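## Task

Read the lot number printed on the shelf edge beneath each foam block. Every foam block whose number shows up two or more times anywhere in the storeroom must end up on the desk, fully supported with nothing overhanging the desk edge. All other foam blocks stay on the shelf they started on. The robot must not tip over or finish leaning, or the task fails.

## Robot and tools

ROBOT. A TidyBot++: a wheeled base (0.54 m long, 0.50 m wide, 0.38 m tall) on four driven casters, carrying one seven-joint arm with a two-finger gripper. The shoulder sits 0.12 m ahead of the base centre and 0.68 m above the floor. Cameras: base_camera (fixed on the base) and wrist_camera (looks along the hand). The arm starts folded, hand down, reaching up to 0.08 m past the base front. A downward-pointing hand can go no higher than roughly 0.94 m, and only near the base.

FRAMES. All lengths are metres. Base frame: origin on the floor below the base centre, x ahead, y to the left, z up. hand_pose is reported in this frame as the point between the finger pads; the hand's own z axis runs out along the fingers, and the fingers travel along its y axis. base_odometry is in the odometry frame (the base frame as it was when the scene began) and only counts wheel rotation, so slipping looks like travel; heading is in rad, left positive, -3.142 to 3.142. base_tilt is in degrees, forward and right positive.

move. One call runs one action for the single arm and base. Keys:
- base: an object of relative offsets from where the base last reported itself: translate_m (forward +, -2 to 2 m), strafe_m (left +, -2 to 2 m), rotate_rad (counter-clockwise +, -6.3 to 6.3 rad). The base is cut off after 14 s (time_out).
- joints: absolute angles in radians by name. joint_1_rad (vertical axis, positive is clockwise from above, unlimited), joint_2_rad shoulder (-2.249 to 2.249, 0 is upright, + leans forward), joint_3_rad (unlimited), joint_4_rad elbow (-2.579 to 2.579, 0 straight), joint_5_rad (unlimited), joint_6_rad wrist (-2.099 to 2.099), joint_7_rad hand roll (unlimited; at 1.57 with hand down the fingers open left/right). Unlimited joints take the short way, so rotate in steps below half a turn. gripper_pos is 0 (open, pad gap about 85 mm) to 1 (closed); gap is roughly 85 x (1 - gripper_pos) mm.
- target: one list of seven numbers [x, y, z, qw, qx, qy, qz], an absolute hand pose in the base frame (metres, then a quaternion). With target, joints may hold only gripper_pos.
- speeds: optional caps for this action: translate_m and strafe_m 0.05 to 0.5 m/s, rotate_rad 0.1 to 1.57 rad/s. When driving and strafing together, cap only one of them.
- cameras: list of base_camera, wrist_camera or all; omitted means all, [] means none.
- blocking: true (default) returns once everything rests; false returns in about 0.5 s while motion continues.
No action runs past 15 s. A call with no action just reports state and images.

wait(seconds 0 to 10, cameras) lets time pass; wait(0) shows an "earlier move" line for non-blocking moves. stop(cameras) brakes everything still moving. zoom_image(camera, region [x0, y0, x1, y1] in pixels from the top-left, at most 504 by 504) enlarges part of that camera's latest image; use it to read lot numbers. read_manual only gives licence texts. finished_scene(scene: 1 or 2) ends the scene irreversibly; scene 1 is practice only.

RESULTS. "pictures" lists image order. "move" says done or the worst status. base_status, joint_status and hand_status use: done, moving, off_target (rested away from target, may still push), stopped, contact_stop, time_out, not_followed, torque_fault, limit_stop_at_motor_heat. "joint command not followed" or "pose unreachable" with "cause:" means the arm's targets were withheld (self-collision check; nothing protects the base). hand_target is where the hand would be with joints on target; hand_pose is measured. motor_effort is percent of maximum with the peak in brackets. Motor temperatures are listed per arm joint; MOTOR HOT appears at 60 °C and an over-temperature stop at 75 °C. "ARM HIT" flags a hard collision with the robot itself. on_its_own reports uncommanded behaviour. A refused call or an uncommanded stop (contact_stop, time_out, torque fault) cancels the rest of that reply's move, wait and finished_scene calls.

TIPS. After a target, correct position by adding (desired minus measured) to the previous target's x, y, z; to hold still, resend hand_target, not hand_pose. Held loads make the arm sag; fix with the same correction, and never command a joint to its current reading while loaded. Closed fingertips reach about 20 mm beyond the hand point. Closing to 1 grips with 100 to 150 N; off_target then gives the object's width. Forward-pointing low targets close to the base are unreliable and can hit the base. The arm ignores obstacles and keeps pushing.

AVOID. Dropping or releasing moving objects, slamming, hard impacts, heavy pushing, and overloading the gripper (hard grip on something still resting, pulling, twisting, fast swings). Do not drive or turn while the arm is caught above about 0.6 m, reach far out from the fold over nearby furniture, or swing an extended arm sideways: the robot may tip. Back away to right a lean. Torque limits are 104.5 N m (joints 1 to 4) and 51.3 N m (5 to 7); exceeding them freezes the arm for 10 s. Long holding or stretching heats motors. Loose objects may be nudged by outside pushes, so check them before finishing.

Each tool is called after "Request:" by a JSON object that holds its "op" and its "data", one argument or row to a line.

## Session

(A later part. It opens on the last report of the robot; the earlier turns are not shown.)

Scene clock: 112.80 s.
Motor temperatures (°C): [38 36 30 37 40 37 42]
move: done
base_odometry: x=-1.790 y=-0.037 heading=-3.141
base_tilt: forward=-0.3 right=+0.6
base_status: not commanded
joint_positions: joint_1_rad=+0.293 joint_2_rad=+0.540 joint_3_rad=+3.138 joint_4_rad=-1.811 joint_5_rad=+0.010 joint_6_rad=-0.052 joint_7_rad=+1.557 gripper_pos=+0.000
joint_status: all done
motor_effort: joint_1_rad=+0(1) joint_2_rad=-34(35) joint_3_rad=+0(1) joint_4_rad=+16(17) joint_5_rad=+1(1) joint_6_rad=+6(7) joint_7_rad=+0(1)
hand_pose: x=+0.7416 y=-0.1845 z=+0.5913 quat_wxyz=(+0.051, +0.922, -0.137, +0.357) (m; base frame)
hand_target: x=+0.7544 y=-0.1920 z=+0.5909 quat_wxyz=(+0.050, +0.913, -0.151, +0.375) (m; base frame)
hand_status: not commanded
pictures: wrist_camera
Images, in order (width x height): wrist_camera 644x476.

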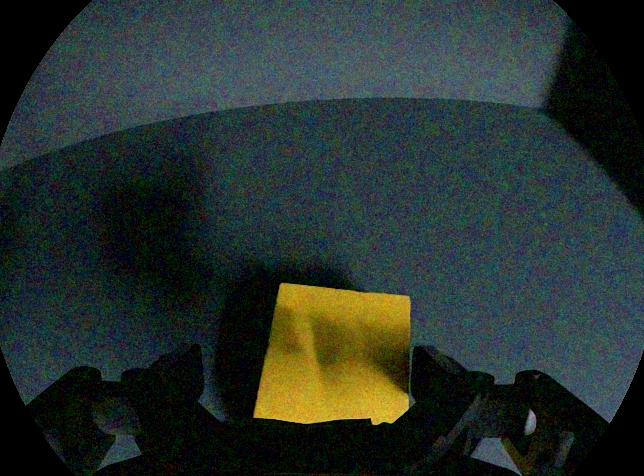

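Request:
{"op": "move", "data": {
  "joints": {"joint_2_rad":0.58},
  "cameras": []
}}

Request:
{"op": "move", "data": {
  "joints": {"gripper_pos":0.45},
  "cameras": []
}}

Request:
{"op": "move", "data": {
  "joints": {"gripper_pos":0.7},
  "cameras": ["wrist_camera"]
}}

Request:
{"op": "move", "data": {
  "joints": {"joint_2_rad":0.45},
  "cameras": ["wrist_camera"]
}}

Scene clock: 113.60 s.
Motor temperatures (°C): [38 36 30 37 40 37 42]
move: done
base_odometry: x=-1.790 y=-0.037 heading=-3.141
base_tilt: forward=-0.3 right=+0.6
base_status: not commanded
joint_positions: joint_1_rad=+0.293 joint_2_rad=+0.551 joint_3_rad=+3.138 joint_4_rad=-1.811 joint_5_rad=+0.009 joint_6_rad=-0.051 joint_7_rad=+1.557 gripper_pos=+0.000
joint_status: all done
motor_effort: joint_1_rad=-1(1) joint_2_rad=-34(35) joint_3_rad=+0(1) joint_4_rad=+16(16) joint_5_rad=+1(1) joint_6_rad=+6(7) joint_7_rad=+0(1)
hand_pose: x=+0.7406 y=-0.1842 z=+0.5841 quat_wxyz=(+0.050, +0.924, -0.138, +0.352) (m; base frame)
hand_target: x=+0.7530 y=-0.1916 z=+0.5810 quat_wxyz=(+0.049, +0.916, -0.151, +0.368) (m; base frame)
hand_status: not commanded
pictures: none
No camera images: "cameras" was empty.

Scene clock: 114.40 s.
Motor temperatures (°C): [38 36 30 37 40 37 42]
move: off_target
base_odometry: x=-1.790 y=-0.037 heading=-3.141
base_tilt: forward=-0.3 right=+0.6
base_status: not commanded
joint_positions: joint_1_rad=+0.293 joint_2_rad=+0.551 joint_3_rad=+3.138 joint_4_rad=-1.810 joint_5_rad=+0.009 joint_6_rad=-0.048 joint_7_rad=+1.557 gripper_pos=+0.420
joint_status: gripper_pos off_target (ended at +0.420, target +0.450)
motor_effort: joint_1_rad=+0(1) joint_2_rad=-31(34) joint_3_rad=+0(1) joint_4_rad=+15(16) joint_5_rad=+1(1) joint_6_rad=+6(6) joint_7_rad=+0(0)
hand_pose: x=+0.7418 y=-0.1846 z=+0.5854 quat_wxyz=(+0.050, +0.924, -0.138, +0.354) (m; base frame)
hand_target: x=+0.7530 y=-0.1916 z=+0.5810 quat_wxyz=(+0.049, +0.916, -0.151, +0.368) (m; base frame)
hand_status: not commanded
pictures: none
No camera images: "cameras" was empty.

Scene clock: 115.07 s.
Motor temperatures (°C): [38 36 30 37 40 37 42]
move: off_target
base_odometry: x=-1.790 y=-0.037 heading=-3.141
base_tilt: forward=-0.3 right=+0.6
base_status: not commanded
joint_positions: joint_1_rad=+0.293 joint_2_rad=+0.551 joint_3_rad=+3.138 joint_4_rad=-1.810 joint_5_rad=+0.009 joint_6_rad=-0.048 joint_7_rad=+1.557 gripper_pos=+0.420
joint_status: gripper_pos off_target (ended at +0.420, target +0.700)
motor_effort: joint_1_rad=-1(1) joint_2_rad=-32(32) joint_3_rad=+0(1) joint_4_rad=+15(15) joint_5_rad=+1(1) joint_6_rad=+6(6) joint_7_rad=+0(1)
hand_pose: x=+0.7418 y=-0.1846 z=+0.5854 quat_wxyz=(+0.050, +0.924, -0.138, +0.354) (m; base frame)
hand_target: x=+0.7530 y=-0.1916 z=+0.5810 quat_wxyz=(+0.049, +0.916, -0.151, +0.368) (m; base frame)
hand_status: not commanded
pictures: wrist_camera
Images, in order (width x height): wrist_camera 644x476.

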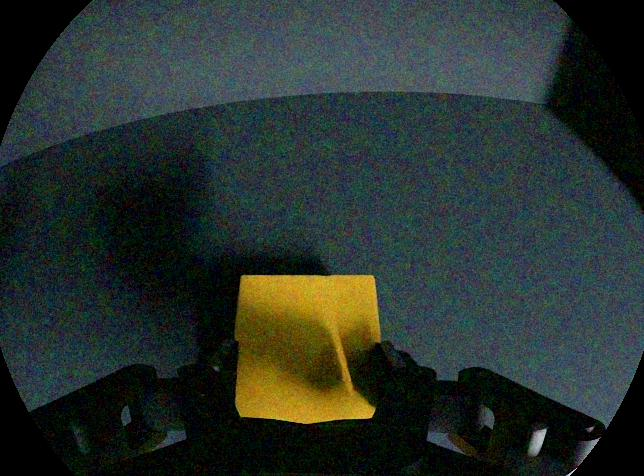

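Scene clock: 116.13 s.
Motor temperatures (°C): [38 36 30 37 40 37 42]
move: done
base_odometry: x=-1.790 y=-0.037 heading=-3.141
base_tilt: forward=-0.3 right=+0.6
base_status: not commanded
joint_positions: joint_1_rad=+0.293 joint_2_rad=+0.439 joint_3_rad=+3.138 joint_4_rad=-1.808 joint_5_rad=+0.009 joint_6_rad=-0.047 joint_7_rad=+1.557 gripper_pos=+0.420
joint_status: all done
motor_effort: joint_1_rad=+0(1) joint_2_rad=-32(38) joint_3_rad=+0(1) joint_4_rad=+18(18) joint_5_rad=+1(1) joint_6_rad=+7(8) joint_7_rad=+0(1)
hand_pose: x=+0.7493 y=-0.1869 z=+0.6602 quat_wxyz=(+0.058, +0.902, -0.134, +0.407) (m; base frame)
hand_target: x=+0.7602 y=-0.1938 z=+0.6677 quat_wxyz=(+0.057, +0.890, -0.147, +0.427) (m; base frame)
hand_status: not commanded
pictures: wrist_camera
Images, in order (width x height): wrist_camera 644x476.

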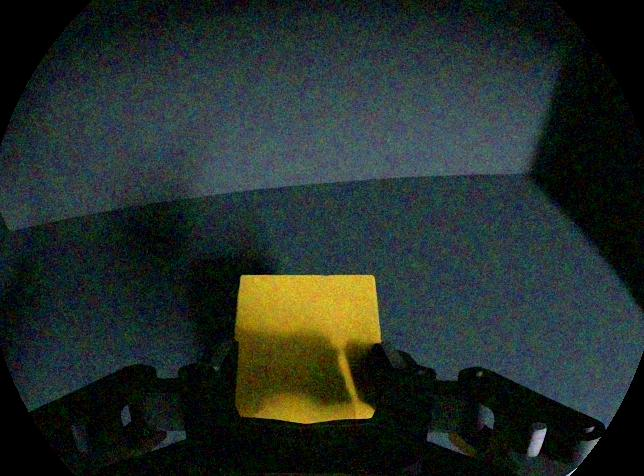

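Request:
{"op": "move", "data": {
  "base": {"translate_m":-0.7},
  "cameras": []
}}

Request:
{"op": "move", "data": {
  "base": {"translate_m":-1.15,"strafe_m":-0.15},
  "joints": {"joint_1_rad":0,"joint_2_rad":-0.025,"joint_4_rad":-1.36,"joint_5_rad":-0.05,"joint_6_rad":-1.05,"joint_7_rad":1.6},
  "cameras": []
}}

Request:
{"op": "move", "data": {
  "base": {"rotate_rad":-1.571},
  "cameras": ["wrist_camera"]
}}

Request:
{"op": "move", "data": {
  "base": {"translate_m":0.33},
  "cameras": ["wrist_camera"]
}}

Scene clock: 119.40 s.
Motor temperatures (°C): [38 36 30 37 40 37 42]
move: done
base_odometry: x=-1.090 y=-0.036 heading=-3.141
base_tilt: forward=-0.3 right=+0.6
base_status: done
joint_positions: joint_1_rad=+0.293 joint_2_rad=+0.439 joint_3_rad=+3.138 joint_4_rad=-1.808 joint_5_rad=+0.009 joint_6_rad=-0.047 joint_7_rad=+1.557 gripper_pos=+0.420
joint_status: not commanded
motor_effort: joint_1_rad=+0(2) joint_2_rad=-32(34) joint_3_rad=+0(1) joint_4_rad=+18(19) joint_5_rad=+1(1) joint_6_rad=+7(8) joint_7_rad=+0(1)
hand_pose: x=+0.7493 y=-0.1868 z=+0.6604 quat_wxyz=(+0.058, +0.902, -0.134, +0.407) (m; base frame)
hand_target: x=+0.7602 y=-0.1938 z=+0.6677 quat_wxyz=(+0.057, +0.890, -0.147, +0.427) (m; base frame)
hand_status: not commanded
pictures: none
No camera images: "cameras" was empty.

Scene clock: 123.10 s.
Motor temperatures (°C): [38 36 30 37 40 37 42]
move: done
base_odometry: x=+0.060 y=+0.115 heading=-3.141
base_tilt: forward=-0.3 right=+0.6
base_status: done
joint_positions: joint_1_rad=+0.019 joint_2_rad=-0.036 joint_3_rad=+3.138 joint_4_rad=-1.371 joint_5_rad=+0.009 joint_6_rad=-1.005 joint_7_rad=+1.557 gripper_pos=+0.420
joint_status: all done
motor_effort: joint_1_rad=+0(2) joint_2_rad=-18(37) joint_3_rad=+0(1) joint_4_rad=+21(22) joint_5_rad=+1(2) joint_6_rad=+7(8) joint_7_rad=+0(1)
hand_pose: x=+0.6332 y=-0.0087 z=+0.9594 quat_wxyz=(+0.005, +0.921, -0.012, +0.390) (m; base frame)
hand_target: x=+0.6277 y=+0.0157 z=+0.9499 quat_wxyz=(-0.020, +0.929, +0.011, +0.370) (m; base frame)
hand_status: not commanded
pictures: none
No camera images: "cameras" was empty.

Scene clock: 125.47 s.
Motor temperatures (°C): [38 36 30 37 40 37 42]
move: done
base_odometry: x=+0.060 y=+0.115 heading=+1.572
base_tilt: forward=-0.3 right=+0.6
base_status: done
joint_positions: joint_1_rad=+0.009 joint_2_rad=-0.034 joint_3_rad=+3.144 joint_4_rad=-1.371 joint_5_rad=+0.008 joint_6_rad=-1.005 joint_7_rad=+1.557 gripper_pos=+0.420
joint_status: not commanded
motor_effort: joint_1_rad=+0(3) joint_2_rad=-19(22) joint_3_rad=+0(3) joint_4_rad=+21(22) joint_5_rad=+1(2) joint_6_rad=+6(7) joint_7_rad=+0(1)
hand_pose: x=+0.6338 y=-0.0070 z=+0.9584 quat_wxyz=(+0.004, +0.921, -0.011, +0.389) (m; base frame)
hand_target: x=+0.6277 y=+0.0157 z=+0.9499 quat_wxyz=(-0.020, +0.929, +0.011, +0.370) (m; base frame)
hand_status: not commanded
pictures: wrist_camera
Images, in order (width x height): wrist_camera 644x476.

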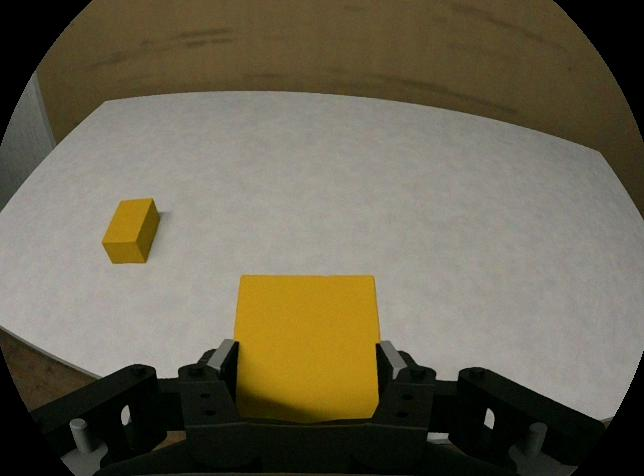

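Scene clock: 127.47 s.
Motor temperatures (°C): [38 36 30 37 40 37 42]
move: done
base_odometry: x=+0.060 y=+0.445 heading=+1.572
base_tilt: forward=-0.3 right=+0.6
base_status: done
joint_positions: joint_1_rad=+0.009 joint_2_rad=-0.028 joint_3_rad=+3.144 joint_4_rad=-1.371 joint_5_rad=+0.008 joint_6_rad=-1.006 joint_7_rad=+1.557 gripper_pos=+0.420
joint_status: not commanded
motor_effort: joint_1_rad=+0(1) joint_2_rad=-19(22) joint_3_rad=+0(1) joint_4_rad=+21(22) joint_5_rad=+0(1) joint_6_rad=+6(8) joint_7_rad=+0(1)
hand_pose: x=+0.6353 y=-0.0070 z=+0.9548 quat_wxyz=(+0.004, +0.922, -0.011, +0.386) (m; base frame)
hand_target: x=+0.6277 y=+0.0157 z=+0.9499 quat_wxyz=(-0.020, +0.929, +0.011, +0.370) (m; base frame)
hand_status: not commanded
pictures: wrist_camera
Images, in order (width x height): wrist_camera 644x476.

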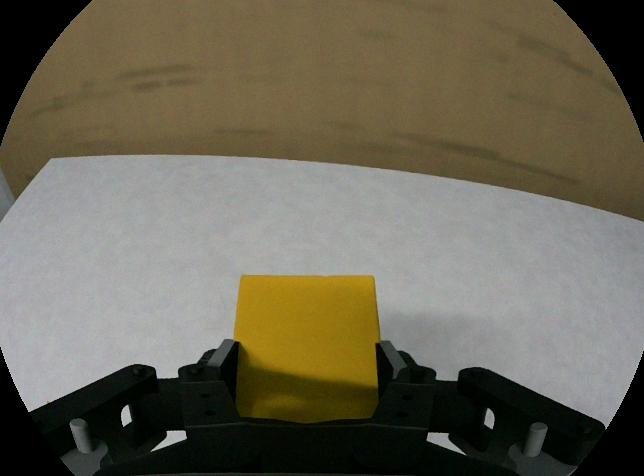

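Request:
{"op": "move", "data": {
  "joints": {"joint_2_rad":-0.02,"joint_4_rad":-1.84,"joint_6_rad":-0.57},
  "cameras": []
}}

Request:
{"op": "move", "data": {
  "joints": {"joint_2_rad":0.0,"joint_4_rad":-1.905,"joint_6_rad":-0.5},
  "cameras": ["wrist_camera"]
}}

Request:
{"op": "move", "data": {
  "joints": {"joint_2_rad":0.01,"joint_4_rad":-1.931,"joint_6_rad":-0.466},
  "cameras": []
}}

Request:
{"op": "move", "data": {
  "joints": {"joint_2_rad":0.018,"joint_4_rad":-1.956,"joint_6_rad":-0.433},
  "cameras": ["wrist_camera"]
}}

Scene clock: 134.70 s.
Motor temperatures (°C): [38 36 30 37 40 37 42]
move: done
base_odometry: x=+0.060 y=+0.445 heading=+1.572
base_tilt: forward=-0.3 right=+0.6
base_status: not commanded
joint_positions: joint_1_rad=+0.009 joint_2_rad=-0.028 joint_3_rad=+3.144 joint_4_rad=-1.811 joint_5_rad=+0.008 joint_6_rad=-0.627 joint_7_rad=+1.557 gripper_pos=+0.420
joint_status: all done
motor_effort: joint_1_rad=+0(1) joint_2_rad=-19(21) joint_3_rad=+0(0) joint_4_rad=+21(22) joint_5_rad=+1(1) joint_6_rad=+6(8) joint_7_rad=+0(1)
hand_pose: x=+0.6225 y=-0.0062 z=+0.8043 quat_wxyz=(+0.003, +0.934, -0.010, +0.357) (m; base frame)
hand_target: x=+0.6278 y=+0.0106 z=+0.7977 quat_wxyz=(-0.015, +0.930, +0.000, +0.367) (m; base frame)
hand_status: not commanded
pictures: none
No camera images: "cameras" was empty.

Scene clock: 135.80 s.
Motor temperatures (°C): [38 36 30 37 40 37 42]
move: done
base_odometry: x=+0.060 y=+0.445 heading=+1.572
base_tilt: forward=-0.3 right=+0.6
base_status: not commanded
joint_positions: joint_1_rad=+0.009 joint_2_rad=-0.018 joint_3_rad=+3.144 joint_4_rad=-1.880 joint_5_rad=+0.008 joint_6_rad=-0.554 joint_7_rad=+1.557 gripper_pos=+0.420
joint_status: all done
motor_effort: joint_1_rad=+0(1) joint_2_rad=-18(20) joint_3_rad=+0(1) joint_4_rad=+21(22) joint_5_rad=+1(1) joint_6_rad=+7(7) joint_7_rad=+0(1)
hand_pose: x=+0.6190 y=-0.0060 z=+0.7793 quat_wxyz=(+0.003, +0.935, -0.009, +0.355) (m; base frame)
hand_target: x=+0.6251 y=+0.0096 z=+0.7690 quat_wxyz=(-0.014, +0.933, -0.002, +0.360) (m; base frame)
hand_status: not commanded
pictures: wrist_camera
Images, in order (width x height): wrist_camera 644x476.

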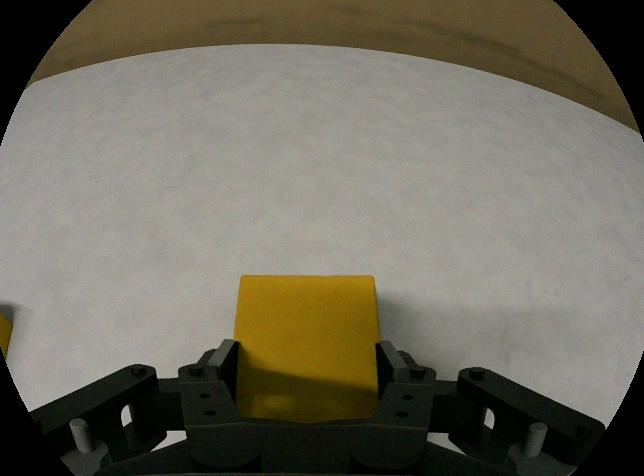

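Scene clock: 136.47 s.
Motor temperatures (°C): [38 36 30 37 40 37 42]
move: done
base_odometry: x=+0.060 y=+0.445 heading=+1.572
base_tilt: forward=-0.3 right=+0.6
base_status: not commanded
joint_positions: joint_1_rad=+0.009 joint_2_rad=-0.012 joint_3_rad=+3.144 joint_4_rad=-1.905 joint_5_rad=+0.008 joint_6_rad=-0.517 joint_7_rad=+1.557 gripper_pos=+0.420
joint_status: all done
motor_effort: joint_1_rad=-1(1) joint_2_rad=-19(20) joint_3_rad=+0(0) joint_4_rad=+19(22) joint_5_rad=+1(1) joint_6_rad=+6(7) joint_7_rad=+0(1)
hand_pose: x=+0.6201 y=-0.0059 z=+0.7713 quat_wxyz=(+0.003, +0.934, -0.009, +0.358) (m; base frame)
hand_target: x=+0.6250 y=+0.0091 z=+0.7580 quat_wxyz=(-0.014, +0.933, -0.002, +0.359) (m; base frame)
hand_status: not commanded
pictures: none
No camera images: "cameras" was empty.

Scene clock: 137.07 s.
Motor temperatures (°C): [38 36 30 37 40 37 42]
move: done
base_odometry: x=+0.060 y=+0.445 heading=+1.572
base_tilt: forward=-0.3 right=+0.6
base_status: not commanded
joint_positions: joint_1_rad=+0.009 joint_2_rad=-0.014 joint_3_rad=+3.144 joint_4_rad=-1.921 joint_5_rad=+0.008 joint_6_rad=-0.487 joint_7_rad=+1.557 gripper_pos=+0.420
joint_status: all done
motor_effort: joint_1_rad=+0(2) joint_2_rad=-14(19) joint_3_rad=+0(1) joint_4_rad=+19(20) joint_5_rad=+1(1) joint_6_rad=+7(8) joint_7_rad=+0(0)
hand_pose: x=+0.6213 y=-0.0058 z=+0.7704 quat_wxyz=(+0.003, +0.931, -0.009, +0.365) (m; base frame)
hand_target: x=+0.6244 y=+0.0087 z=+0.7483 quat_wxyz=(-0.013, +0.933, -0.003, +0.359) (m; base frame)
hand_status: not commanded
pictures: wrist_camera
Images, in order (width x height): wrist_camera 644x476.

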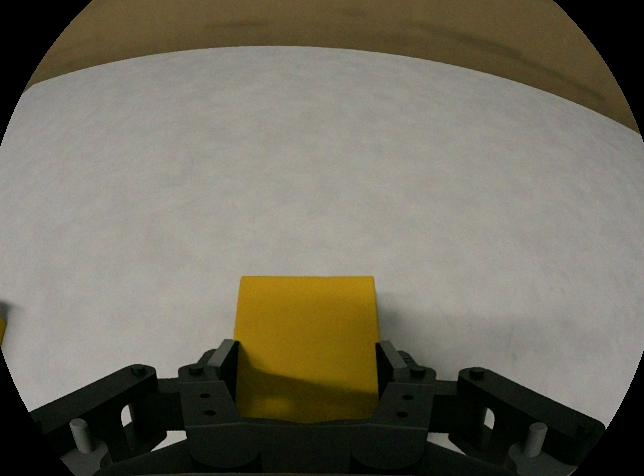

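Request:
{"op": "move", "data": {
  "joints": {"joint_2_rad":0.005,"joint_4_rad":-1.931,"joint_6_rad":-0.466},
  "cameras": []
}}

Request:
{"op": "move", "data": {
  "joints": {"gripper_pos":0},
  "cameras": []
}}

Request:
{"op": "move", "data": {
  "base": {"translate_m":-0.3},
  "joints": {"joint_2_rad":-0.12,"joint_4_rad":-1.55,"joint_6_rad":-0.9},
  "cameras": ["wrist_camera"]
}}

Request:
{"op": "move", "data": {
  "base": {"strafe_m":-1.3},
  "joints": {"joint_1_rad":3.0,"joint_2_rad":-0.374,"joint_4_rad":-2.5,"joint_5_rad":0,"joint_6_rad":0.5,"joint_7_rad":1.57},
  "cameras": ["wrist_camera"]
}}

Scene clock: 138.00 s.
Motor temperatures (°C): [38 36 30 37 40 37 42]
move: done
base_odometry: x=+0.060 y=+0.445 heading=+1.572
base_tilt: forward=-0.3 right=+0.6
base_status: not commanded
joint_positions: joint_1_rad=+0.009 joint_2_rad=-0.014 joint_3_rad=+3.144 joint_4_rad=-1.921 joint_5_rad=+0.008 joint_6_rad=-0.487 joint_7_rad=+1.557 gripper_pos=+0.420
joint_status: all done
motor_effort: joint_1_rad=+0(1) joint_2_rad=-17(17) joint_3_rad=+0(0) joint_4_rad=+19(19) joint_5_rad=+1(1) joint_6_rad=+6(8) joint_7_rad=+0(1)
hand_pose: x=+0.6216 y=-0.0058 z=+0.7706 quat_wxyz=(+0.003, +0.931, -0.009, +0.365) (m; base frame)
hand_target: x=+0.6246 y=+0.0091 z=+0.7605 quat_wxyz=(-0.014, +0.932, -0.002, +0.362) (m; base frame)
hand_status: not commanded
pictures: none
No camera images: "cameras" was empty.

Scene clock: 138.93 s.
Motor temperatures (°C): [38 36 30 37 40 37 42]
move: done
base_odometry: x=+0.060 y=+0.445 heading=+1.572
base_tilt: forward=-0.3 right=+0.6
base_status: not commanded
joint_positions: joint_1_rad=+0.009 joint_2_rad=-0.011 joint_3_rad=+3.144 joint_4_rad=-1.921 joint_5_rad=+0.008 joint_6_rad=-0.487 joint_7_rad=+1.557 gripper_pos=+0.000
joint_status: all done
motor_effort: joint_1_rad=-1(1) joint_2_rad=-19(19) joint_3_rad=+0(0) joint_4_rad=+20(21) joint_5_rad=+1(1) joint_6_rad=+6(7) joint_7_rad=+0(1)
hand_pose: x=+0.6218 y=-0.0058 z=+0.7694 quat_wxyz=(+0.003, +0.931, -0.009, +0.364) (m; base frame)
hand_target: x=+0.6246 y=+0.0091 z=+0.7605 quat_wxyz=(-0.014, +0.932, -0.002, +0.362) (m; base frame)
hand_status: not commanded
pictures: none
No camera images: "cameras" was empty.

Scene clock: 140.93 s.
Motor temperatures (°C): [38 36 30 37 40 37 42]
move: done
base_odometry: x=+0.060 y=+0.145 heading=+1.572
base_tilt: forward=-0.3 right=+0.6
base_status: done
joint_positions: joint_1_rad=+0.008 joint_2_rad=-0.127 joint_3_rad=+3.144 joint_4_rad=-1.564 joint_5_rad=+0.008 joint_6_rad=-0.851 joint_7_rad=+1.557 gripper_pos=+0.000
joint_status: all done
motor_effort: joint_1_rad=-1(3) joint_2_rad=-16(22) joint_3_rad=+0(4) joint_4_rad=+21(22) joint_5_rad=+1(2) joint_6_rad=+7(8) joint_7_rad=+0(1)
hand_pose: x=+0.6120 y=-0.0054 z=+0.9365 quat_wxyz=(+0.003, +0.910, -0.010, +0.414) (m; base frame)
hand_target: x=+0.6056 y=+0.0143 z=+0.9297 quat_wxyz=(-0.019, +0.918, +0.008, +0.395) (m; base frame)
hand_status: not commanded
pictures: wrist_camera
Images, in order (width x height): wrist_camera 644x476.

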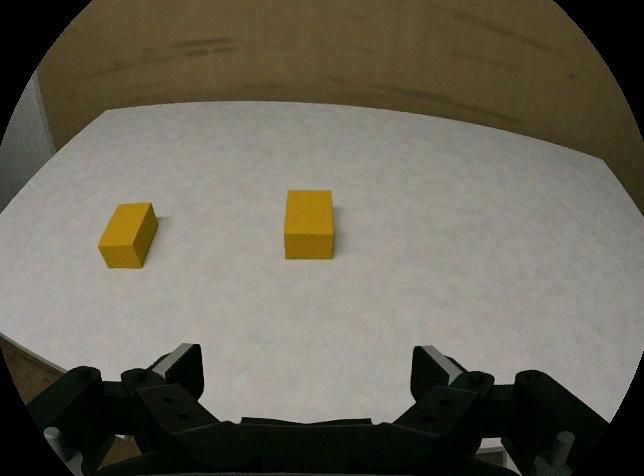

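Scene clock: 144.90 s.
Motor temperatures (°C): [38 36 30 37 40 37 42]
move: done
base_odometry: x=+1.361 y=+0.146 heading=+1.571
base_tilt: forward=-0.4 right=+0.6
base_status: done
joint_positions: joint_1_rad=+2.981 joint_2_rad=-0.358 joint_3_rad=+3.142 joint_4_rad=-2.468 joint_5_rad=+0.008 joint_6_rad=+0.442 joint_7_rad=+1.558 gripper_pos=+0.000
joint_status: all done
motor_effort: joint_1_rad=-1(2) joint_2_rad=-7(17) joint_3_rad=+1(3) joint_4_rad=+21(23) joint_5_rad=+1(3) joint_6_rad=+8(10) joint_7_rad=+0(1)
hand_pose: x=-0.3072 y=-0.0714 z=+0.8845 quat_wxyz=(+0.670, +0.058, -0.738, +0.057) (m; base frame)
hand_target: x=-0.3007 y=-0.0620 z=+0.8906 quat_wxyz=(+0.686, +0.052, -0.725, +0.049) (m; base frame)
hand_status: not commanded
pictures: wrist_camera
Images, in order (width x height): wrist_camera 644x476.

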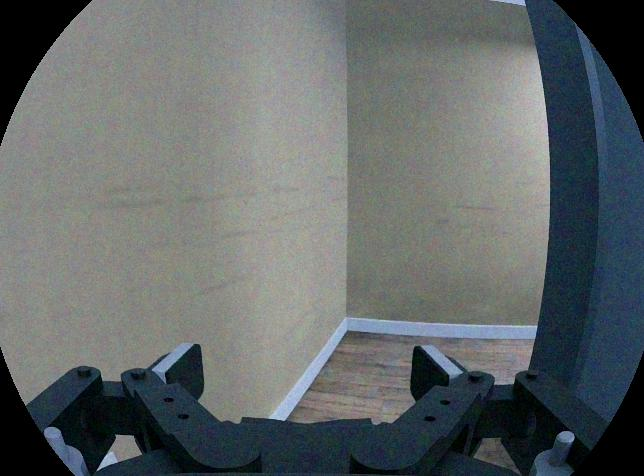

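Request:
{"op": "move", "data": {
  "base": {"translate_m":-0.8,"strafe_m":0.1},
  "joints": {"joint_1_rad":3.4},
  "cameras": ["wrist_camera"]
}}

Scene clock: 148.30 s.
Motor temperatures (°C): [38 36 30 37 40 37 42]
move: done
base_odometry: x=+1.261 y=-0.654 heading=+1.572
base_tilt: forward=-0.4 right=+0.6
base_status: done
joint_positions: joint_1_rad=+3.382 joint_2_rad=-0.368 joint_3_rad=+3.142 joint_4_rad=-2.471 joint_5_rad=+0.008 joint_6_rad=+0.446 joint_7_rad=+1.558 gripper_pos=+0.000
joint_status: all done
motor_effort: joint_1_rad=+0(2) joint_2_rad=-6(9) joint_3_rad=+0(2) joint_4_rad=+20(22) joint_5_rad=+1(1) joint_6_rad=+9(9) joint_7_rad=+0(1)
hand_pose: x=-0.2989 y=+0.1000 z=+0.8879 quat_wxyz=(+0.671, -0.090, -0.732, -0.078) (m; base frame)
hand_target: x=-0.2917 y=+0.1064 z=+0.8906 quat_wxyz=(+0.682, -0.093, -0.720, -0.088) (m; base frame)
hand_status: not commanded
pictures: wrist_camera
Images, in order (width x height): wrist_camera 644x476.

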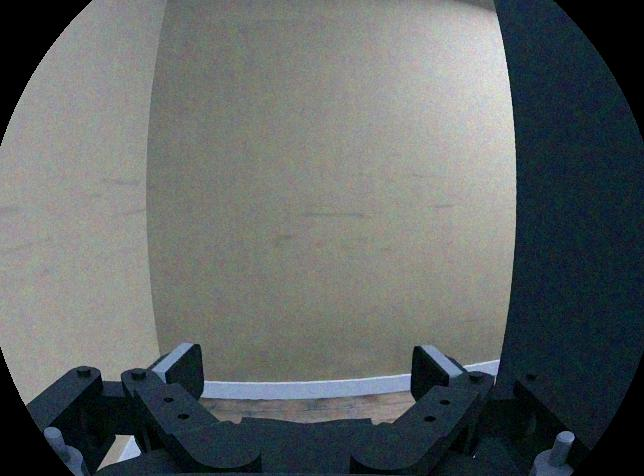

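Request:
{"op": "move", "data": {
  "base": {"translate_m":-0.75},
  "joints": {"joint_1_rad":4.7},
  "cameras": ["wrist_camera"]
}}

Scene clock: 151.30 s.
Motor temperatures (°C): [38 36 30 37 40 37 42]
move: done
base_odometry: x=+1.262 y=-1.405 heading=+1.571
base_tilt: forward=-0.4 right=+0.6
base_status: done
joint_positions: joint_1_rad=+4.681 joint_2_rad=-0.370 joint_3_rad=+3.142 joint_4_rad=-2.472 joint_5_rad=+0.008 joint_6_rad=+0.447 joint_7_rad=+1.558 gripper_pos=+0.000
joint_status: all done
motor_effort: joint_1_rad=+0(2) joint_2_rad=-6(7) joint_3_rad=+0(2) joint_4_rad=+20(21) joint_5_rad=+1(1) joint_6_rad=+9(10) joint_7_rad=+0(1)
hand_pose: x=+0.1033 y=+0.4286 z=+0.8886 quat_wxyz=(+0.488, -0.513, -0.528, -0.469) (m; base frame)
hand_target: x=+0.1116 y=+0.4242 z=+0.8906 quat_wxyz=(+0.489, -0.510, -0.517, -0.483) (m; base frame)
hand_status: not commanded
pictures: wrist_camera
Images, in order (width x height): wrist_camera 644x476.

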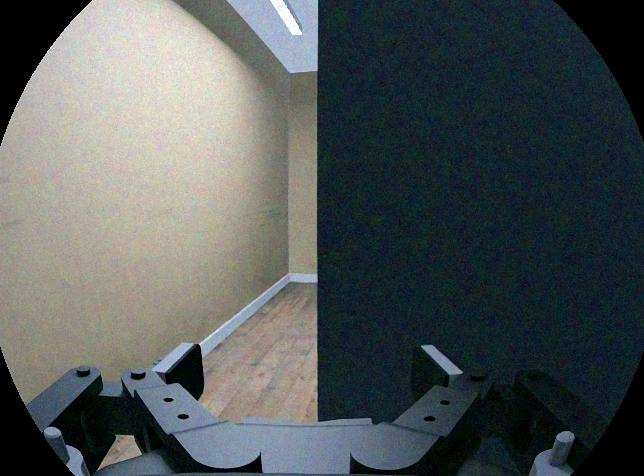

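Request:
{"op": "move", "data": {
  "base": {"translate_m":-0.3},
  "joints": {"joint_1_rad":4.9},
  "cameras": ["base_camera","wrist_camera"]
}}

Scene clock: 153.50 s.
Motor temperatures (°C): [38 36 30 37 40 37 42]
move: done
base_odometry: x=+1.262 y=-1.705 heading=+1.571
base_tilt: forward=-0.4 right=+0.6
base_status: done
joint_positions: joint_1_rad=+4.882 joint_2_rad=-0.370 joint_3_rad=+3.141 joint_4_rad=-2.472 joint_5_rad=+0.008 joint_6_rad=+0.447 joint_7_rad=+1.558 gripper_pos=+0.000
joint_status: all done
motor_effort: joint_1_rad=-1(2) joint_2_rad=-6(7) joint_3_rad=+1(2) joint_4_rad=+20(21) joint_5_rad=+1(1) joint_6_rad=+9(10) joint_7_rad=+0(1)
hand_pose: x=+0.1888 y=+0.4232 z=+0.8886 quat_wxyz=(+0.439, -0.564, -0.474, -0.515) (m; base frame)
hand_target: x=+0.1961 y=+0.4172 z=+0.8906 quat_wxyz=(+0.439, -0.559, -0.464, -0.529) (m; base frame)
hand_status: not commanded
pictures: base_camera, wrist_camera
Images, in order (width x height): base_camera 644x364, wrist_camera 644x476.

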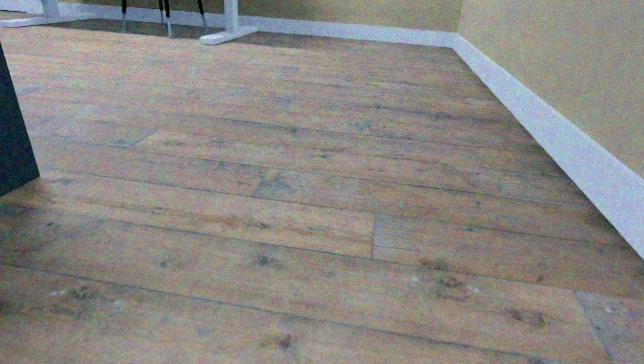

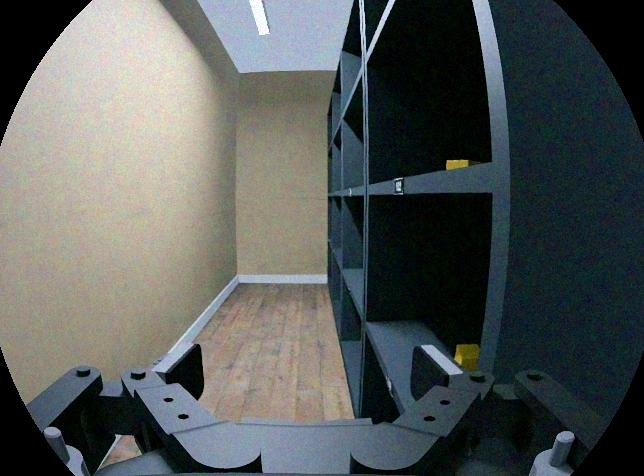

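Request:
{"op": "move", "data": {
  "base": {"strafe_m":0.25},
  "joints": {"joint_1_rad":5.3},
  "cameras": ["wrist_camera"]
}}

Scene clock: 155.50 s.
Motor temperatures (°C): [38 36 30 37 40 37 42]
move: done
base_odometry: x=+1.012 y=-1.705 heading=+1.572
base_tilt: forward=-0.3 right=+0.6
base_status: done
joint_positions: joint_1_rad=+5.282 joint_2_rad=-0.372 joint_3_rad=+3.141 joint_4_rad=-2.473 joint_5_rad=+0.008 joint_6_rad=+0.448 joint_7_rad=+1.558 gripper_pos=+0.000
joint_status: all done
motor_effort: joint_1_rad=+0(1) joint_2_rad=-6(9) joint_3_rad=+1(1) joint_4_rad=+20(21) joint_5_rad=+1(1) joint_6_rad=+9(10) joint_7_rad=+0(1)
hand_pose: x=+0.3478 y=+0.3624 z=+0.8889 quat_wxyz=(+0.328, -0.646, -0.352, -0.592) (m; base frame)
hand_target: x=+0.3524 y=+0.3542 z=+0.8906 quat_wxyz=(+0.325, -0.640, -0.343, -0.606) (m; base frame)
hand_status: not commanded
pictures: wrist_camera
Images, in order (width x height): wrist_camera 644x476.

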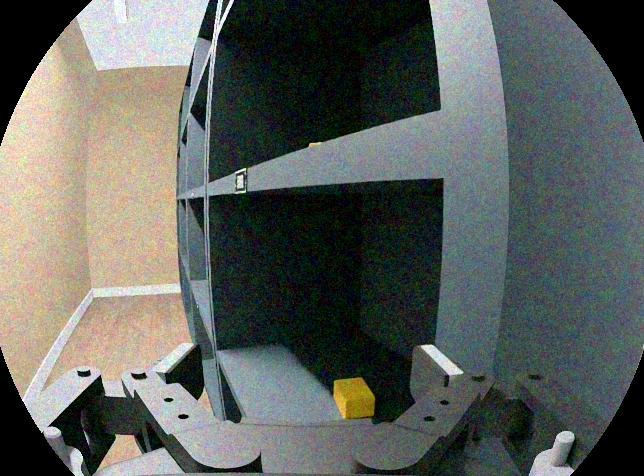

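Request:
{"op": "move", "data": {
  "joints": {"joint_2_rad":-0.8,"joint_6_rad":0.1,"joint_1_rad":6.28},
  "cameras": []
}}

Request:
{"op": "move", "data": {
  "base": {"rotate_rad":1.57},
  "cameras": ["base_camera"]
}}

Request:
{"op": "move", "data": {
  "base": {"strafe_m":0.12},
  "joints": {"joint_1_rad":7.7},
  "cameras": ["wrist_camera"]
}}

Scene clock: 159.10 s.
Motor temperatures (°C): [38 36 30 37 40 37 42]
move: done
base_odometry: x=+1.012 y=-1.705 heading=+1.572
base_tilt: forward=-0.4 right=+0.6
base_status: not commanded
joint_positions: joint_1_rad=+6.261 joint_2_rad=-0.782 joint_3_rad=+3.138 joint_4_rad=-2.479 joint_5_rad=+0.008 joint_6_rad=+0.151 joint_7_rad=+1.558 gripper_pos=+0.000
joint_status: all done
motor_effort: joint_1_rad=+0(8) joint_2_rad=+4(8) joint_3_rad=+1(10) joint_4_rad=+22(24) joint_5_rad=+1(4) joint_6_rad=+9(11) joint_7_rad=+0(1)
hand_pose: x=+0.4454 y=+0.0104 z=+0.9481 quat_wxyz=(+0.010, -0.699, -0.008, -0.715) (m; base frame)
hand_target: x=+0.4400 y=+0.0030 z=+0.9253 quat_wxyz=(+0.001, -0.717, -0.002, -0.697) (m; base frame)
hand_status: not commanded
pictures: none
No camera images: "cameras" was empty.

Scene clock: 161.40 s.
Motor temperatures (°C): [38 36 30 37 40 37 42]
move: done
base_odometry: x=+1.012 y=-1.705 heading=+3.141
base_tilt: forward=-0.4 right=+0.6
base_status: done
joint_positions: joint_1_rad=+6.264 joint_2_rad=-0.782 joint_3_rad=+3.138 joint_4_rad=-2.479 joint_5_rad=+0.008 joint_6_rad=+0.148 joint_7_rad=+1.558 gripper_pos=+0.000
joint_status: not commanded
motor_effort: joint_1_rad=+0(1) joint_2_rad=+4(5) joint_3_rad=+1(2) joint_4_rad=+22(23) joint_5_rad=+1(1) joint_6_rad=+9(9) joint_7_rad=+0(1)
hand_pose: x=+0.4453 y=+0.0095 z=+0.9475 quat_wxyz=(+0.009, -0.699, -0.007, -0.715) (m; base frame)
hand_target: x=+0.4400 y=+0.0030 z=+0.9253 quat_wxyz=(+0.001, -0.717, -0.002, -0.697) (m; base frame)
hand_status: not commanded
pictures: base_camera
Images, in order (width x height): base_camera 644x364.

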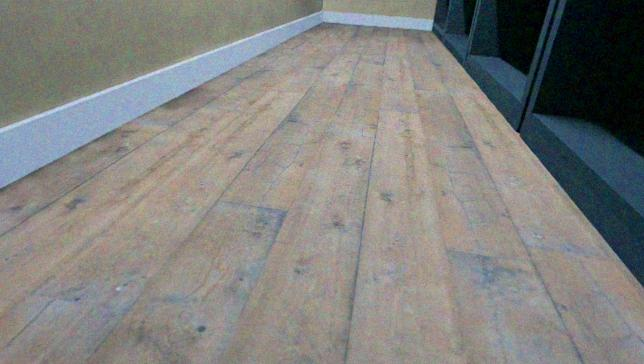

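Scene clock: 164.07 s.
Motor temperatures (°C): [38 36 30 37 40 37 42]
move: done
base_odometry: x=+1.012 y=-1.825 heading=-3.140
base_tilt: forward=-0.3 right=+0.6
base_status: done
joint_positions: joint_1_rad=+7.681 joint_2_rad=-0.783 joint_3_rad=+3.138 joint_4_rad=-2.479 joint_5_rad=+0.008 joint_6_rad=+0.148 joint_7_rad=+1.558 gripper_pos=+0.000
joint_status: all done
motor_effort: joint_1_rad=-1(2) joint_2_rad=+4(5) joint_3_rad=+1(3) joint_4_rad=+23(23) joint_5_rad=+0(1) joint_6_rad=+9(9) joint_7_rad=+0(1)
hand_pose: x=+0.1783 y=-0.3208 z=+0.9476 quat_wxyz=(-0.458, -0.535, +0.450, -0.549) (m; base frame)
hand_target: x=+0.1702 y=-0.3170 z=+0.9253 quat_wxyz=(-0.453, -0.545, +0.466, -0.529) (m; base frame)
hand_status: not commanded
pictures: wrist_camera
Images, in order (width x height): wrist_camera 644x476.

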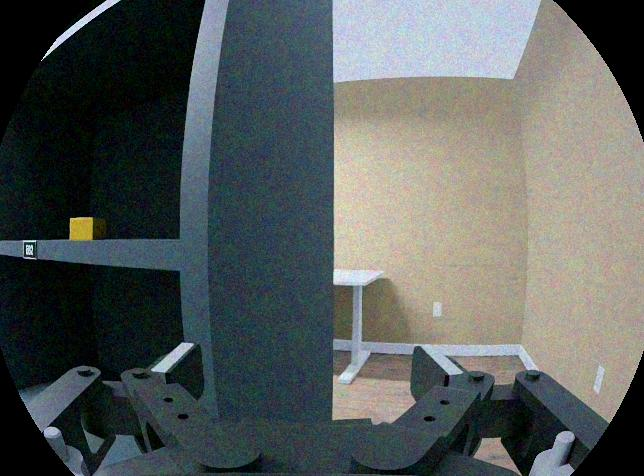

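Request:
{"op": "move", "data": {
  "base": {"translate_m":0.6},
  "joints": {"joint_6_rad":-0.15},
  "cameras": ["wrist_camera"]
}}

Request:
{"op": "move", "data": {
  "base": {"translate_m":0.75},
  "cameras": ["wrist_camera"]
}}

Request:
{"op": "move", "data": {
  "base": {"translate_m":0.75},
  "cameras": ["wrist_camera"]
}}

Scene clock: 166.80 s.
Motor temperatures (°C): [38 36 30 37 40 37 42]
move: done
base_odometry: x=+0.412 y=-1.826 heading=-3.140
base_tilt: forward=-0.3 right=+0.6
base_status: done
joint_positions: joint_1_rad=+7.682 joint_2_rad=-0.786 joint_3_rad=+3.138 joint_4_rad=-2.489 joint_5_rad=+0.008 joint_6_rad=-0.116 joint_7_rad=+1.558 gripper_pos=+0.000
joint_status: all done
motor_effort: joint_1_rad=-1(1) joint_2_rad=+4(5) joint_3_rad=+1(2) joint_4_rad=+22(25) joint_5_rad=+1(1) joint_6_rad=+8(11) joint_7_rad=-1(1)
hand_pose: x=+0.1753 y=-0.3104 z=+0.8610 quat_wxyz=(-0.394, -0.603, +0.509, -0.471) (m; base frame)
hand_target: x=+0.1683 y=-0.3052 z=+0.8486 quat_wxyz=(-0.391, -0.607, +0.519, -0.457) (m; base frame)
hand_status: not commanded
pictures: wrist_camera
Images, in order (width x height): wrist_camera 644x476.

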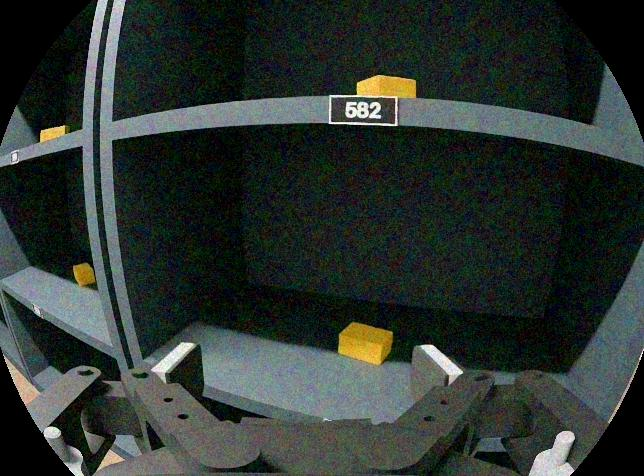

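Scene clock: 169.77 s.
Motor temperatures (°C): [38 36 30 37 40 37 42]
move: done
base_odometry: x=-0.338 y=-1.828 heading=-3.140
base_tilt: forward=-0.4 right=+0.7
base_status: done
joint_positions: joint_1_rad=+7.593 joint_2_rad=-0.656 joint_3_rad=+3.138 joint_4_rad=-2.489 joint_5_rad=+0.008 joint_6_rad=-0.117 joint_7_rad=+1.558 gripper_pos=+0.000
joint_status: not commanded
motor_effort: joint_1_rad=+21(23) joint_2_rad=-26(30) joint_3_rad=+0(3) joint_4_rad=+21(23) joint_5_rad=+0(1) joint_6_rad=+8(9) joint_7_rad=+0(1)
hand_pose: x=+0.2078 y=-0.3242 z=+0.8184 quat_wxyz=(-0.341, -0.656, +0.505, -0.446) (m; base frame)
hand_target: x=+0.1683 y=-0.3052 z=+0.8486 quat_wxyz=(-0.391, -0.607, +0.519, -0.457) (m; base frame)
hand_status: not commanded
pictures: wrist_camera
Images, in order (width x height): wrist_camera 644x476.

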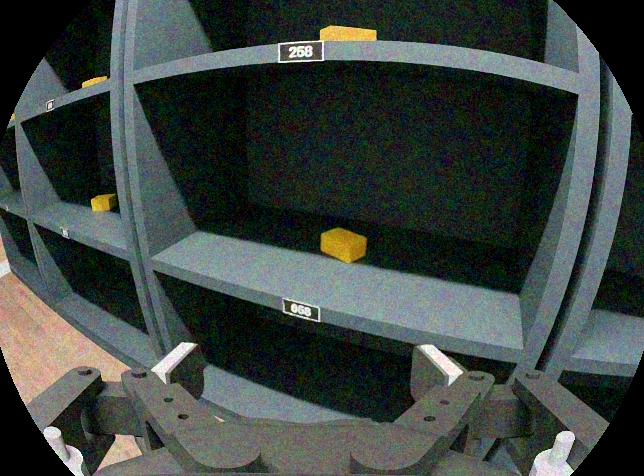

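Scene clock: 174.67 s.
Motor temperatures (°C): [38 36 30 37 40 37 42]
move: done
base_odometry: x=-1.087 y=-1.829 heading=+3.141
base_tilt: forward=-0.4 right=+0.8
base_status: done
joint_positions: joint_1_rad=+7.588 joint_2_rad=-0.641 joint_3_rad=+3.140 joint_4_rad=-2.489 joint_5_rad=+0.008 joint_6_rad=-0.117 joint_7_rad=+1.558 gripper_pos=+0.000
joint_status: not commanded
motor_effort: joint_1_rad=+21(30) joint_2_rad=-31(37) joint_3_rad=+0(6) joint_4_rad=+21(24) joint_5_rad=+1(1) joint_6_rad=+8(9) joint_7_rad=+0(1)
hand_pose: x=+0.2094 y=-0.3258 z=+0.8133 quat_wxyz=(-0.336, -0.660, +0.507, -0.442) (m; base frame)
hand_target: x=+0.1683 y=-0.3052 z=+0.8486 quat_wxyz=(-0.391, -0.607, +0.519, -0.457) (m; base frame)
hand_status: not commanded
pictures: wrist_camera
Images, in order (width x height): wrist_camera 644x476.

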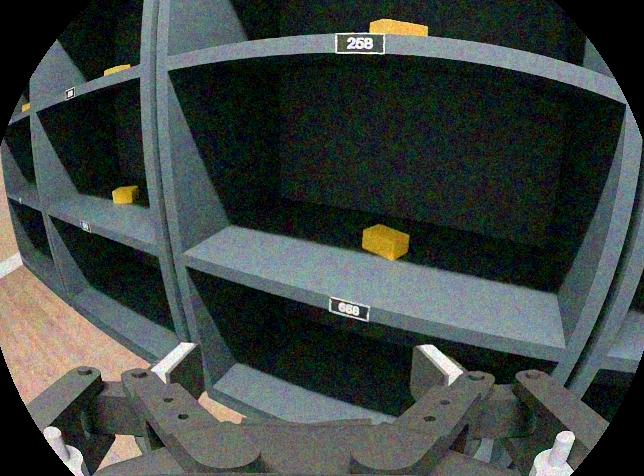

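Request:
{"op": "move", "data": {
  "joints": {"joint_1_rad":7.588,"joint_2_rad":-0.4,"joint_6_rad":0.1},
  "cameras": ["wrist_camera"]
}}

Request:
{"op": "zoom_image", "data": {
  "camera": "wrist_camera",
  "region": [300, 80, 400, 380]
}}

Scene clock: 176.53 s.
Motor temperatures (°C): [38 36 30 37 40 37 42]
move: done
base_odometry: x=-1.087 y=-1.829 heading=+3.140
base_tilt: forward=-0.4 right=+0.6
base_status: not commanded
joint_positions: joint_1_rad=+7.607 joint_2_rad=-0.414 joint_3_rad=+3.140 joint_4_rad=-2.489 joint_5_rad=+0.008 joint_6_rad=+0.043 joint_7_rad=+1.558 gripper_pos=+0.000
joint_status: all done
motor_effort: joint_1_rad=+0(22) joint_2_rad=-4(32) joint_3_rad=+1(1) joint_4_rad=+20(22) joint_5_rad=+1(1) joint_6_rad=+8(9) joint_7_rad=+0(1)
hand_pose: x=+0.2150 y=-0.3723 z=+0.7764 quat_wxyz=(-0.322, -0.670, +0.524, -0.416) (m; base frame)
hand_target: x=+0.2236 y=-0.3763 z=+0.7811 quat_wxyz=(-0.328, -0.669, +0.510, -0.430) (m; base frame)
hand_status: not commanded
pictures: wrist_camera
Images, in order (width x height): wrist_camera 644x476.

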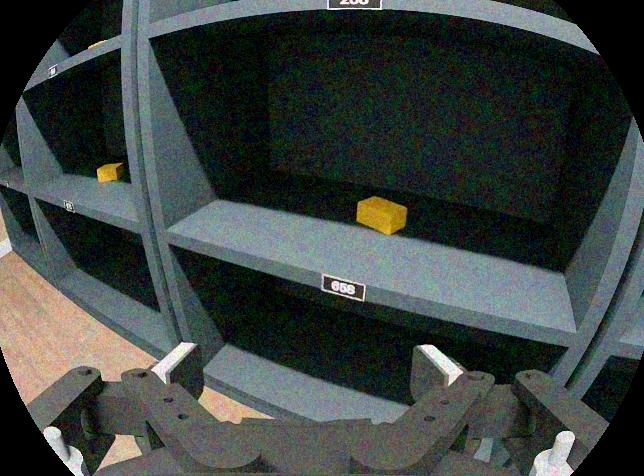

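Scaled by 1.680.

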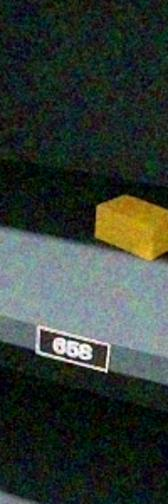

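Request:
{"op": "move", "data": {
  "base": {"translate_m":0.75,"strafe_m":-0.04},
  "joints": {"joint_6_rad":0.25},
  "cameras": ["wrist_camera"]
}}

Request:
{"op": "move", "data": {
  "base": {"translate_m":0.75},
  "cameras": ["wrist_camera"]
}}

Scene clock: 181.87 s.
Motor temperatures (°C): [38 36 30 37 40 37 42]
move: time_out
base_odometry: x=-1.835 y=-1.787 heading=+3.138
base_tilt: forward=-0.3 right=+0.6
base_status: translate_m time_out (by the wheels' count: +0.748 of +0.750); strafe_m time_out (by the wheels' count: -0.040 of -0.040)
joint_positions: joint_1_rad=+7.603 joint_2_rad=-0.407 joint_3_rad=+3.139 joint_4_rad=-2.488 joint_5_rad=+0.008 joint_6_rad=+0.212 joint_7_rad=+1.558 gripper_pos=+0.000
joint_status: all done
motor_effort: joint_1_rad=+0(1) joint_2_rad=-6(9) joint_3_rad=+0(4) joint_4_rad=+20(22) joint_5_rad=+1(1) joint_6_rad=+9(10) joint_7_rad=+0(1)
hand_pose: x=+0.2223 y=-0.3918 z=+0.8233 quat_wxyz=(-0.362, -0.635, +0.494, -0.471) (m; base frame)
hand_target: x=+0.2279 y=-0.3919 z=+0.8249 quat_wxyz=(-0.365, -0.635, +0.484, -0.478) (m; base frame)
hand_status: not commanded
pictures: wrist_camera
Images, in order (width x height): wrist_camera 644x476.

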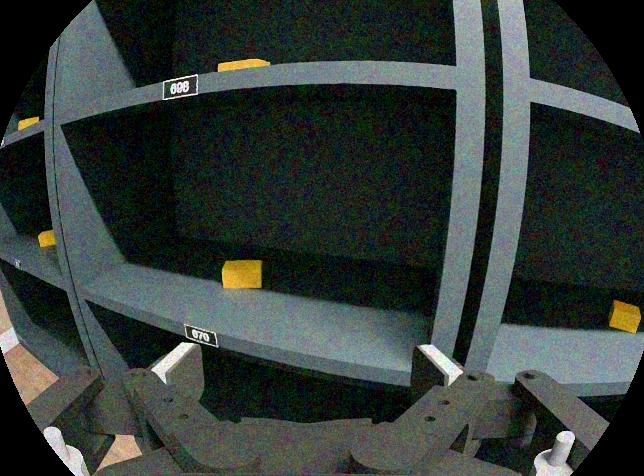

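not run: a stop that you did not command came earlier in this reply.

Request:
{"op": "zoom_image", "data": {
  "camera": "wrist_camera",
  "region": [160, 70, 202, 100]
}}

Request:
{"op": "zoom_image", "data": {
  "camera": "wrist_camera",
  "region": [180, 320, 222, 350]
}}

Request:
{"op": "move", "data": {
  "base": {"translate_m":0.3,"strafe_m":-0.06},
  "cameras": ["wrist_camera","base_camera"]
}}

Scaled by 12.000.

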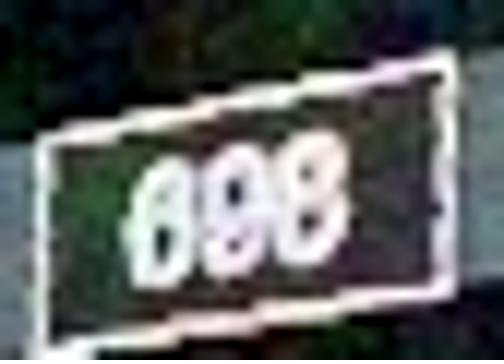

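Scaled by 12.000.

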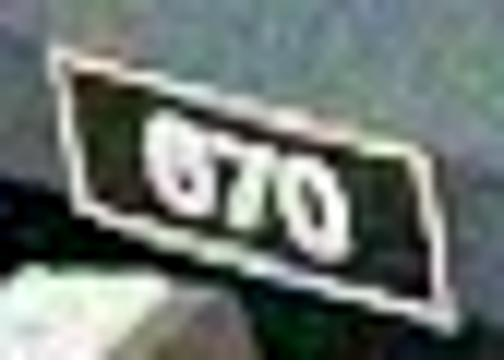

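Scene clock: 184.00 s.
Motor temperatures (°C): [38 36 30 37 40 37 42]
move: done
base_odometry: x=-2.135 y=-1.726 heading=+3.138
base_tilt: forward=-0.3 right=+0.6
base_status: done
joint_positions: joint_1_rad=+7.603 joint_2_rad=-0.407 joint_3_rad=+3.139 joint_4_rad=-2.488 joint_5_rad=+0.008 joint_6_rad=+0.212 joint_7_rad=+1.558 gripper_pos=+0.000
joint_status: not commanded
motor_effort: joint_1_rad=+0(1) joint_2_rad=-5(7) joint_3_rad=+1(2) joint_4_rad=+19(21) joint_5_rad=+1(1) joint_6_rad=+8(9) joint_7_rad=-1(1)
hand_pose: x=+0.2224 y=-0.3918 z=+0.8233 quat_wxyz=(-0.362, -0.635, +0.494, -0.471) (m; base frame)
hand_target: x=+0.2279 y=-0.3919 z=+0.8249 quat_wxyz=(-0.365, -0.635, +0.484, -0.478) (m; base frame)
hand_status: not commanded
pictures: base_camera, wrist_camera
Images, in order (width x height): base_camera 644x364, wrist_camera 644x476.

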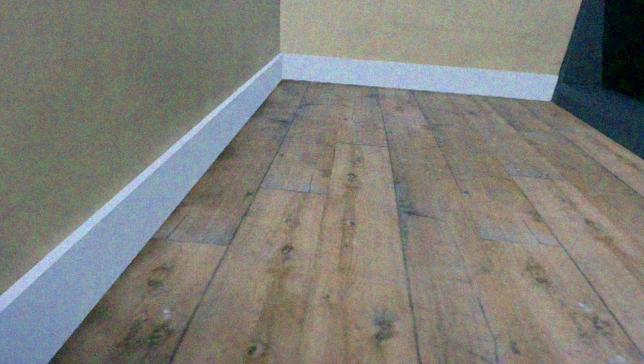

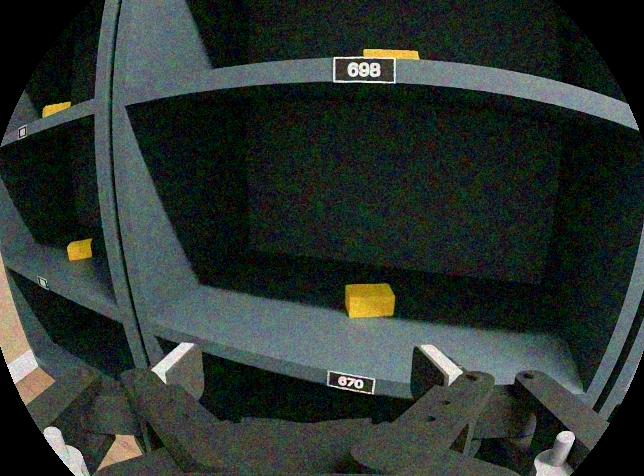

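Request:
{"op": "move", "data": {
  "base": {"translate_m":0.72,"strafe_m":0.02},
  "joints": {"joint_6_rad":0.1},
  "cameras": ["wrist_camera","base_camera"]
}}

Scene clock: 189.30 s.
Motor temperatures (°C): [38 36 30 37 40 37 42]
move: time_out
base_odometry: x=-2.852 y=-1.743 heading=+3.136
base_tilt: forward=-0.4 right=+0.6
base_status: translate_m time_out (by the wheels' count: +0.717 of +0.720); strafe_m time_out (by the wheels' count: +0.020 of +0.020)
joint_positions: joint_1_rad=+7.599 joint_2_rad=-0.405 joint_3_rad=+3.138 joint_4_rad=-2.491 joint_5_rad=+0.008 joint_6_rad=+0.102 joint_7_rad=+1.558 gripper_pos=+0.000
joint_status: all done
motor_effort: joint_1_rad=+0(1) joint_2_rad=-5(11) joint_3_rad=+0(4) joint_4_rad=+20(23) joint_5_rad=+1(1) joint_6_rad=+9(10) joint_7_rad=+0(1)
hand_pose: x=+0.2209 y=-0.3795 z=+0.7887 quat_wxyz=(-0.333, -0.662, +0.512, -0.434) (m; base frame)
hand_target: x=+0.2236 y=-0.3763 z=+0.7811 quat_wxyz=(-0.328, -0.669, +0.510, -0.430) (m; base frame)
hand_status: not commanded
pictures: base_camera, wrist_camera
Images, in order (width x height): base_camera 644x364, wrist_camera 644x476.

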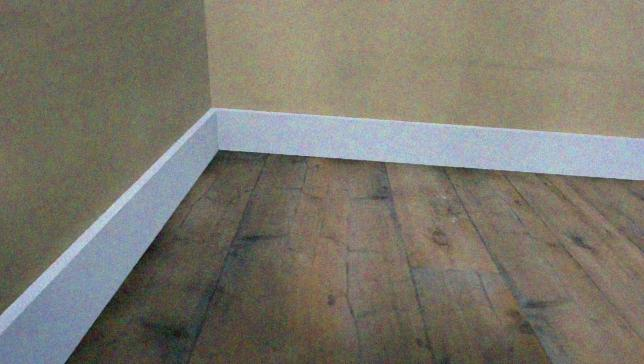

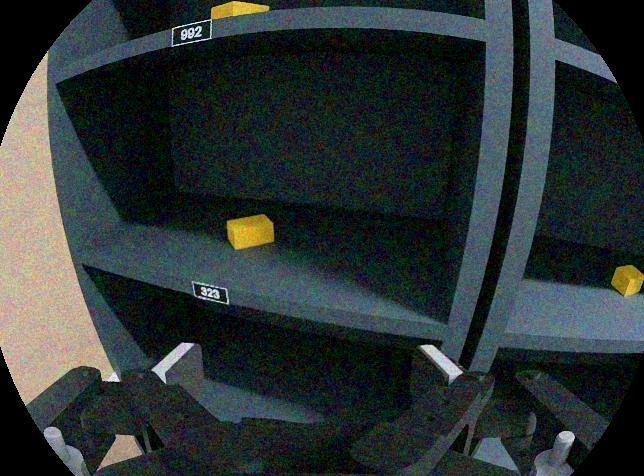

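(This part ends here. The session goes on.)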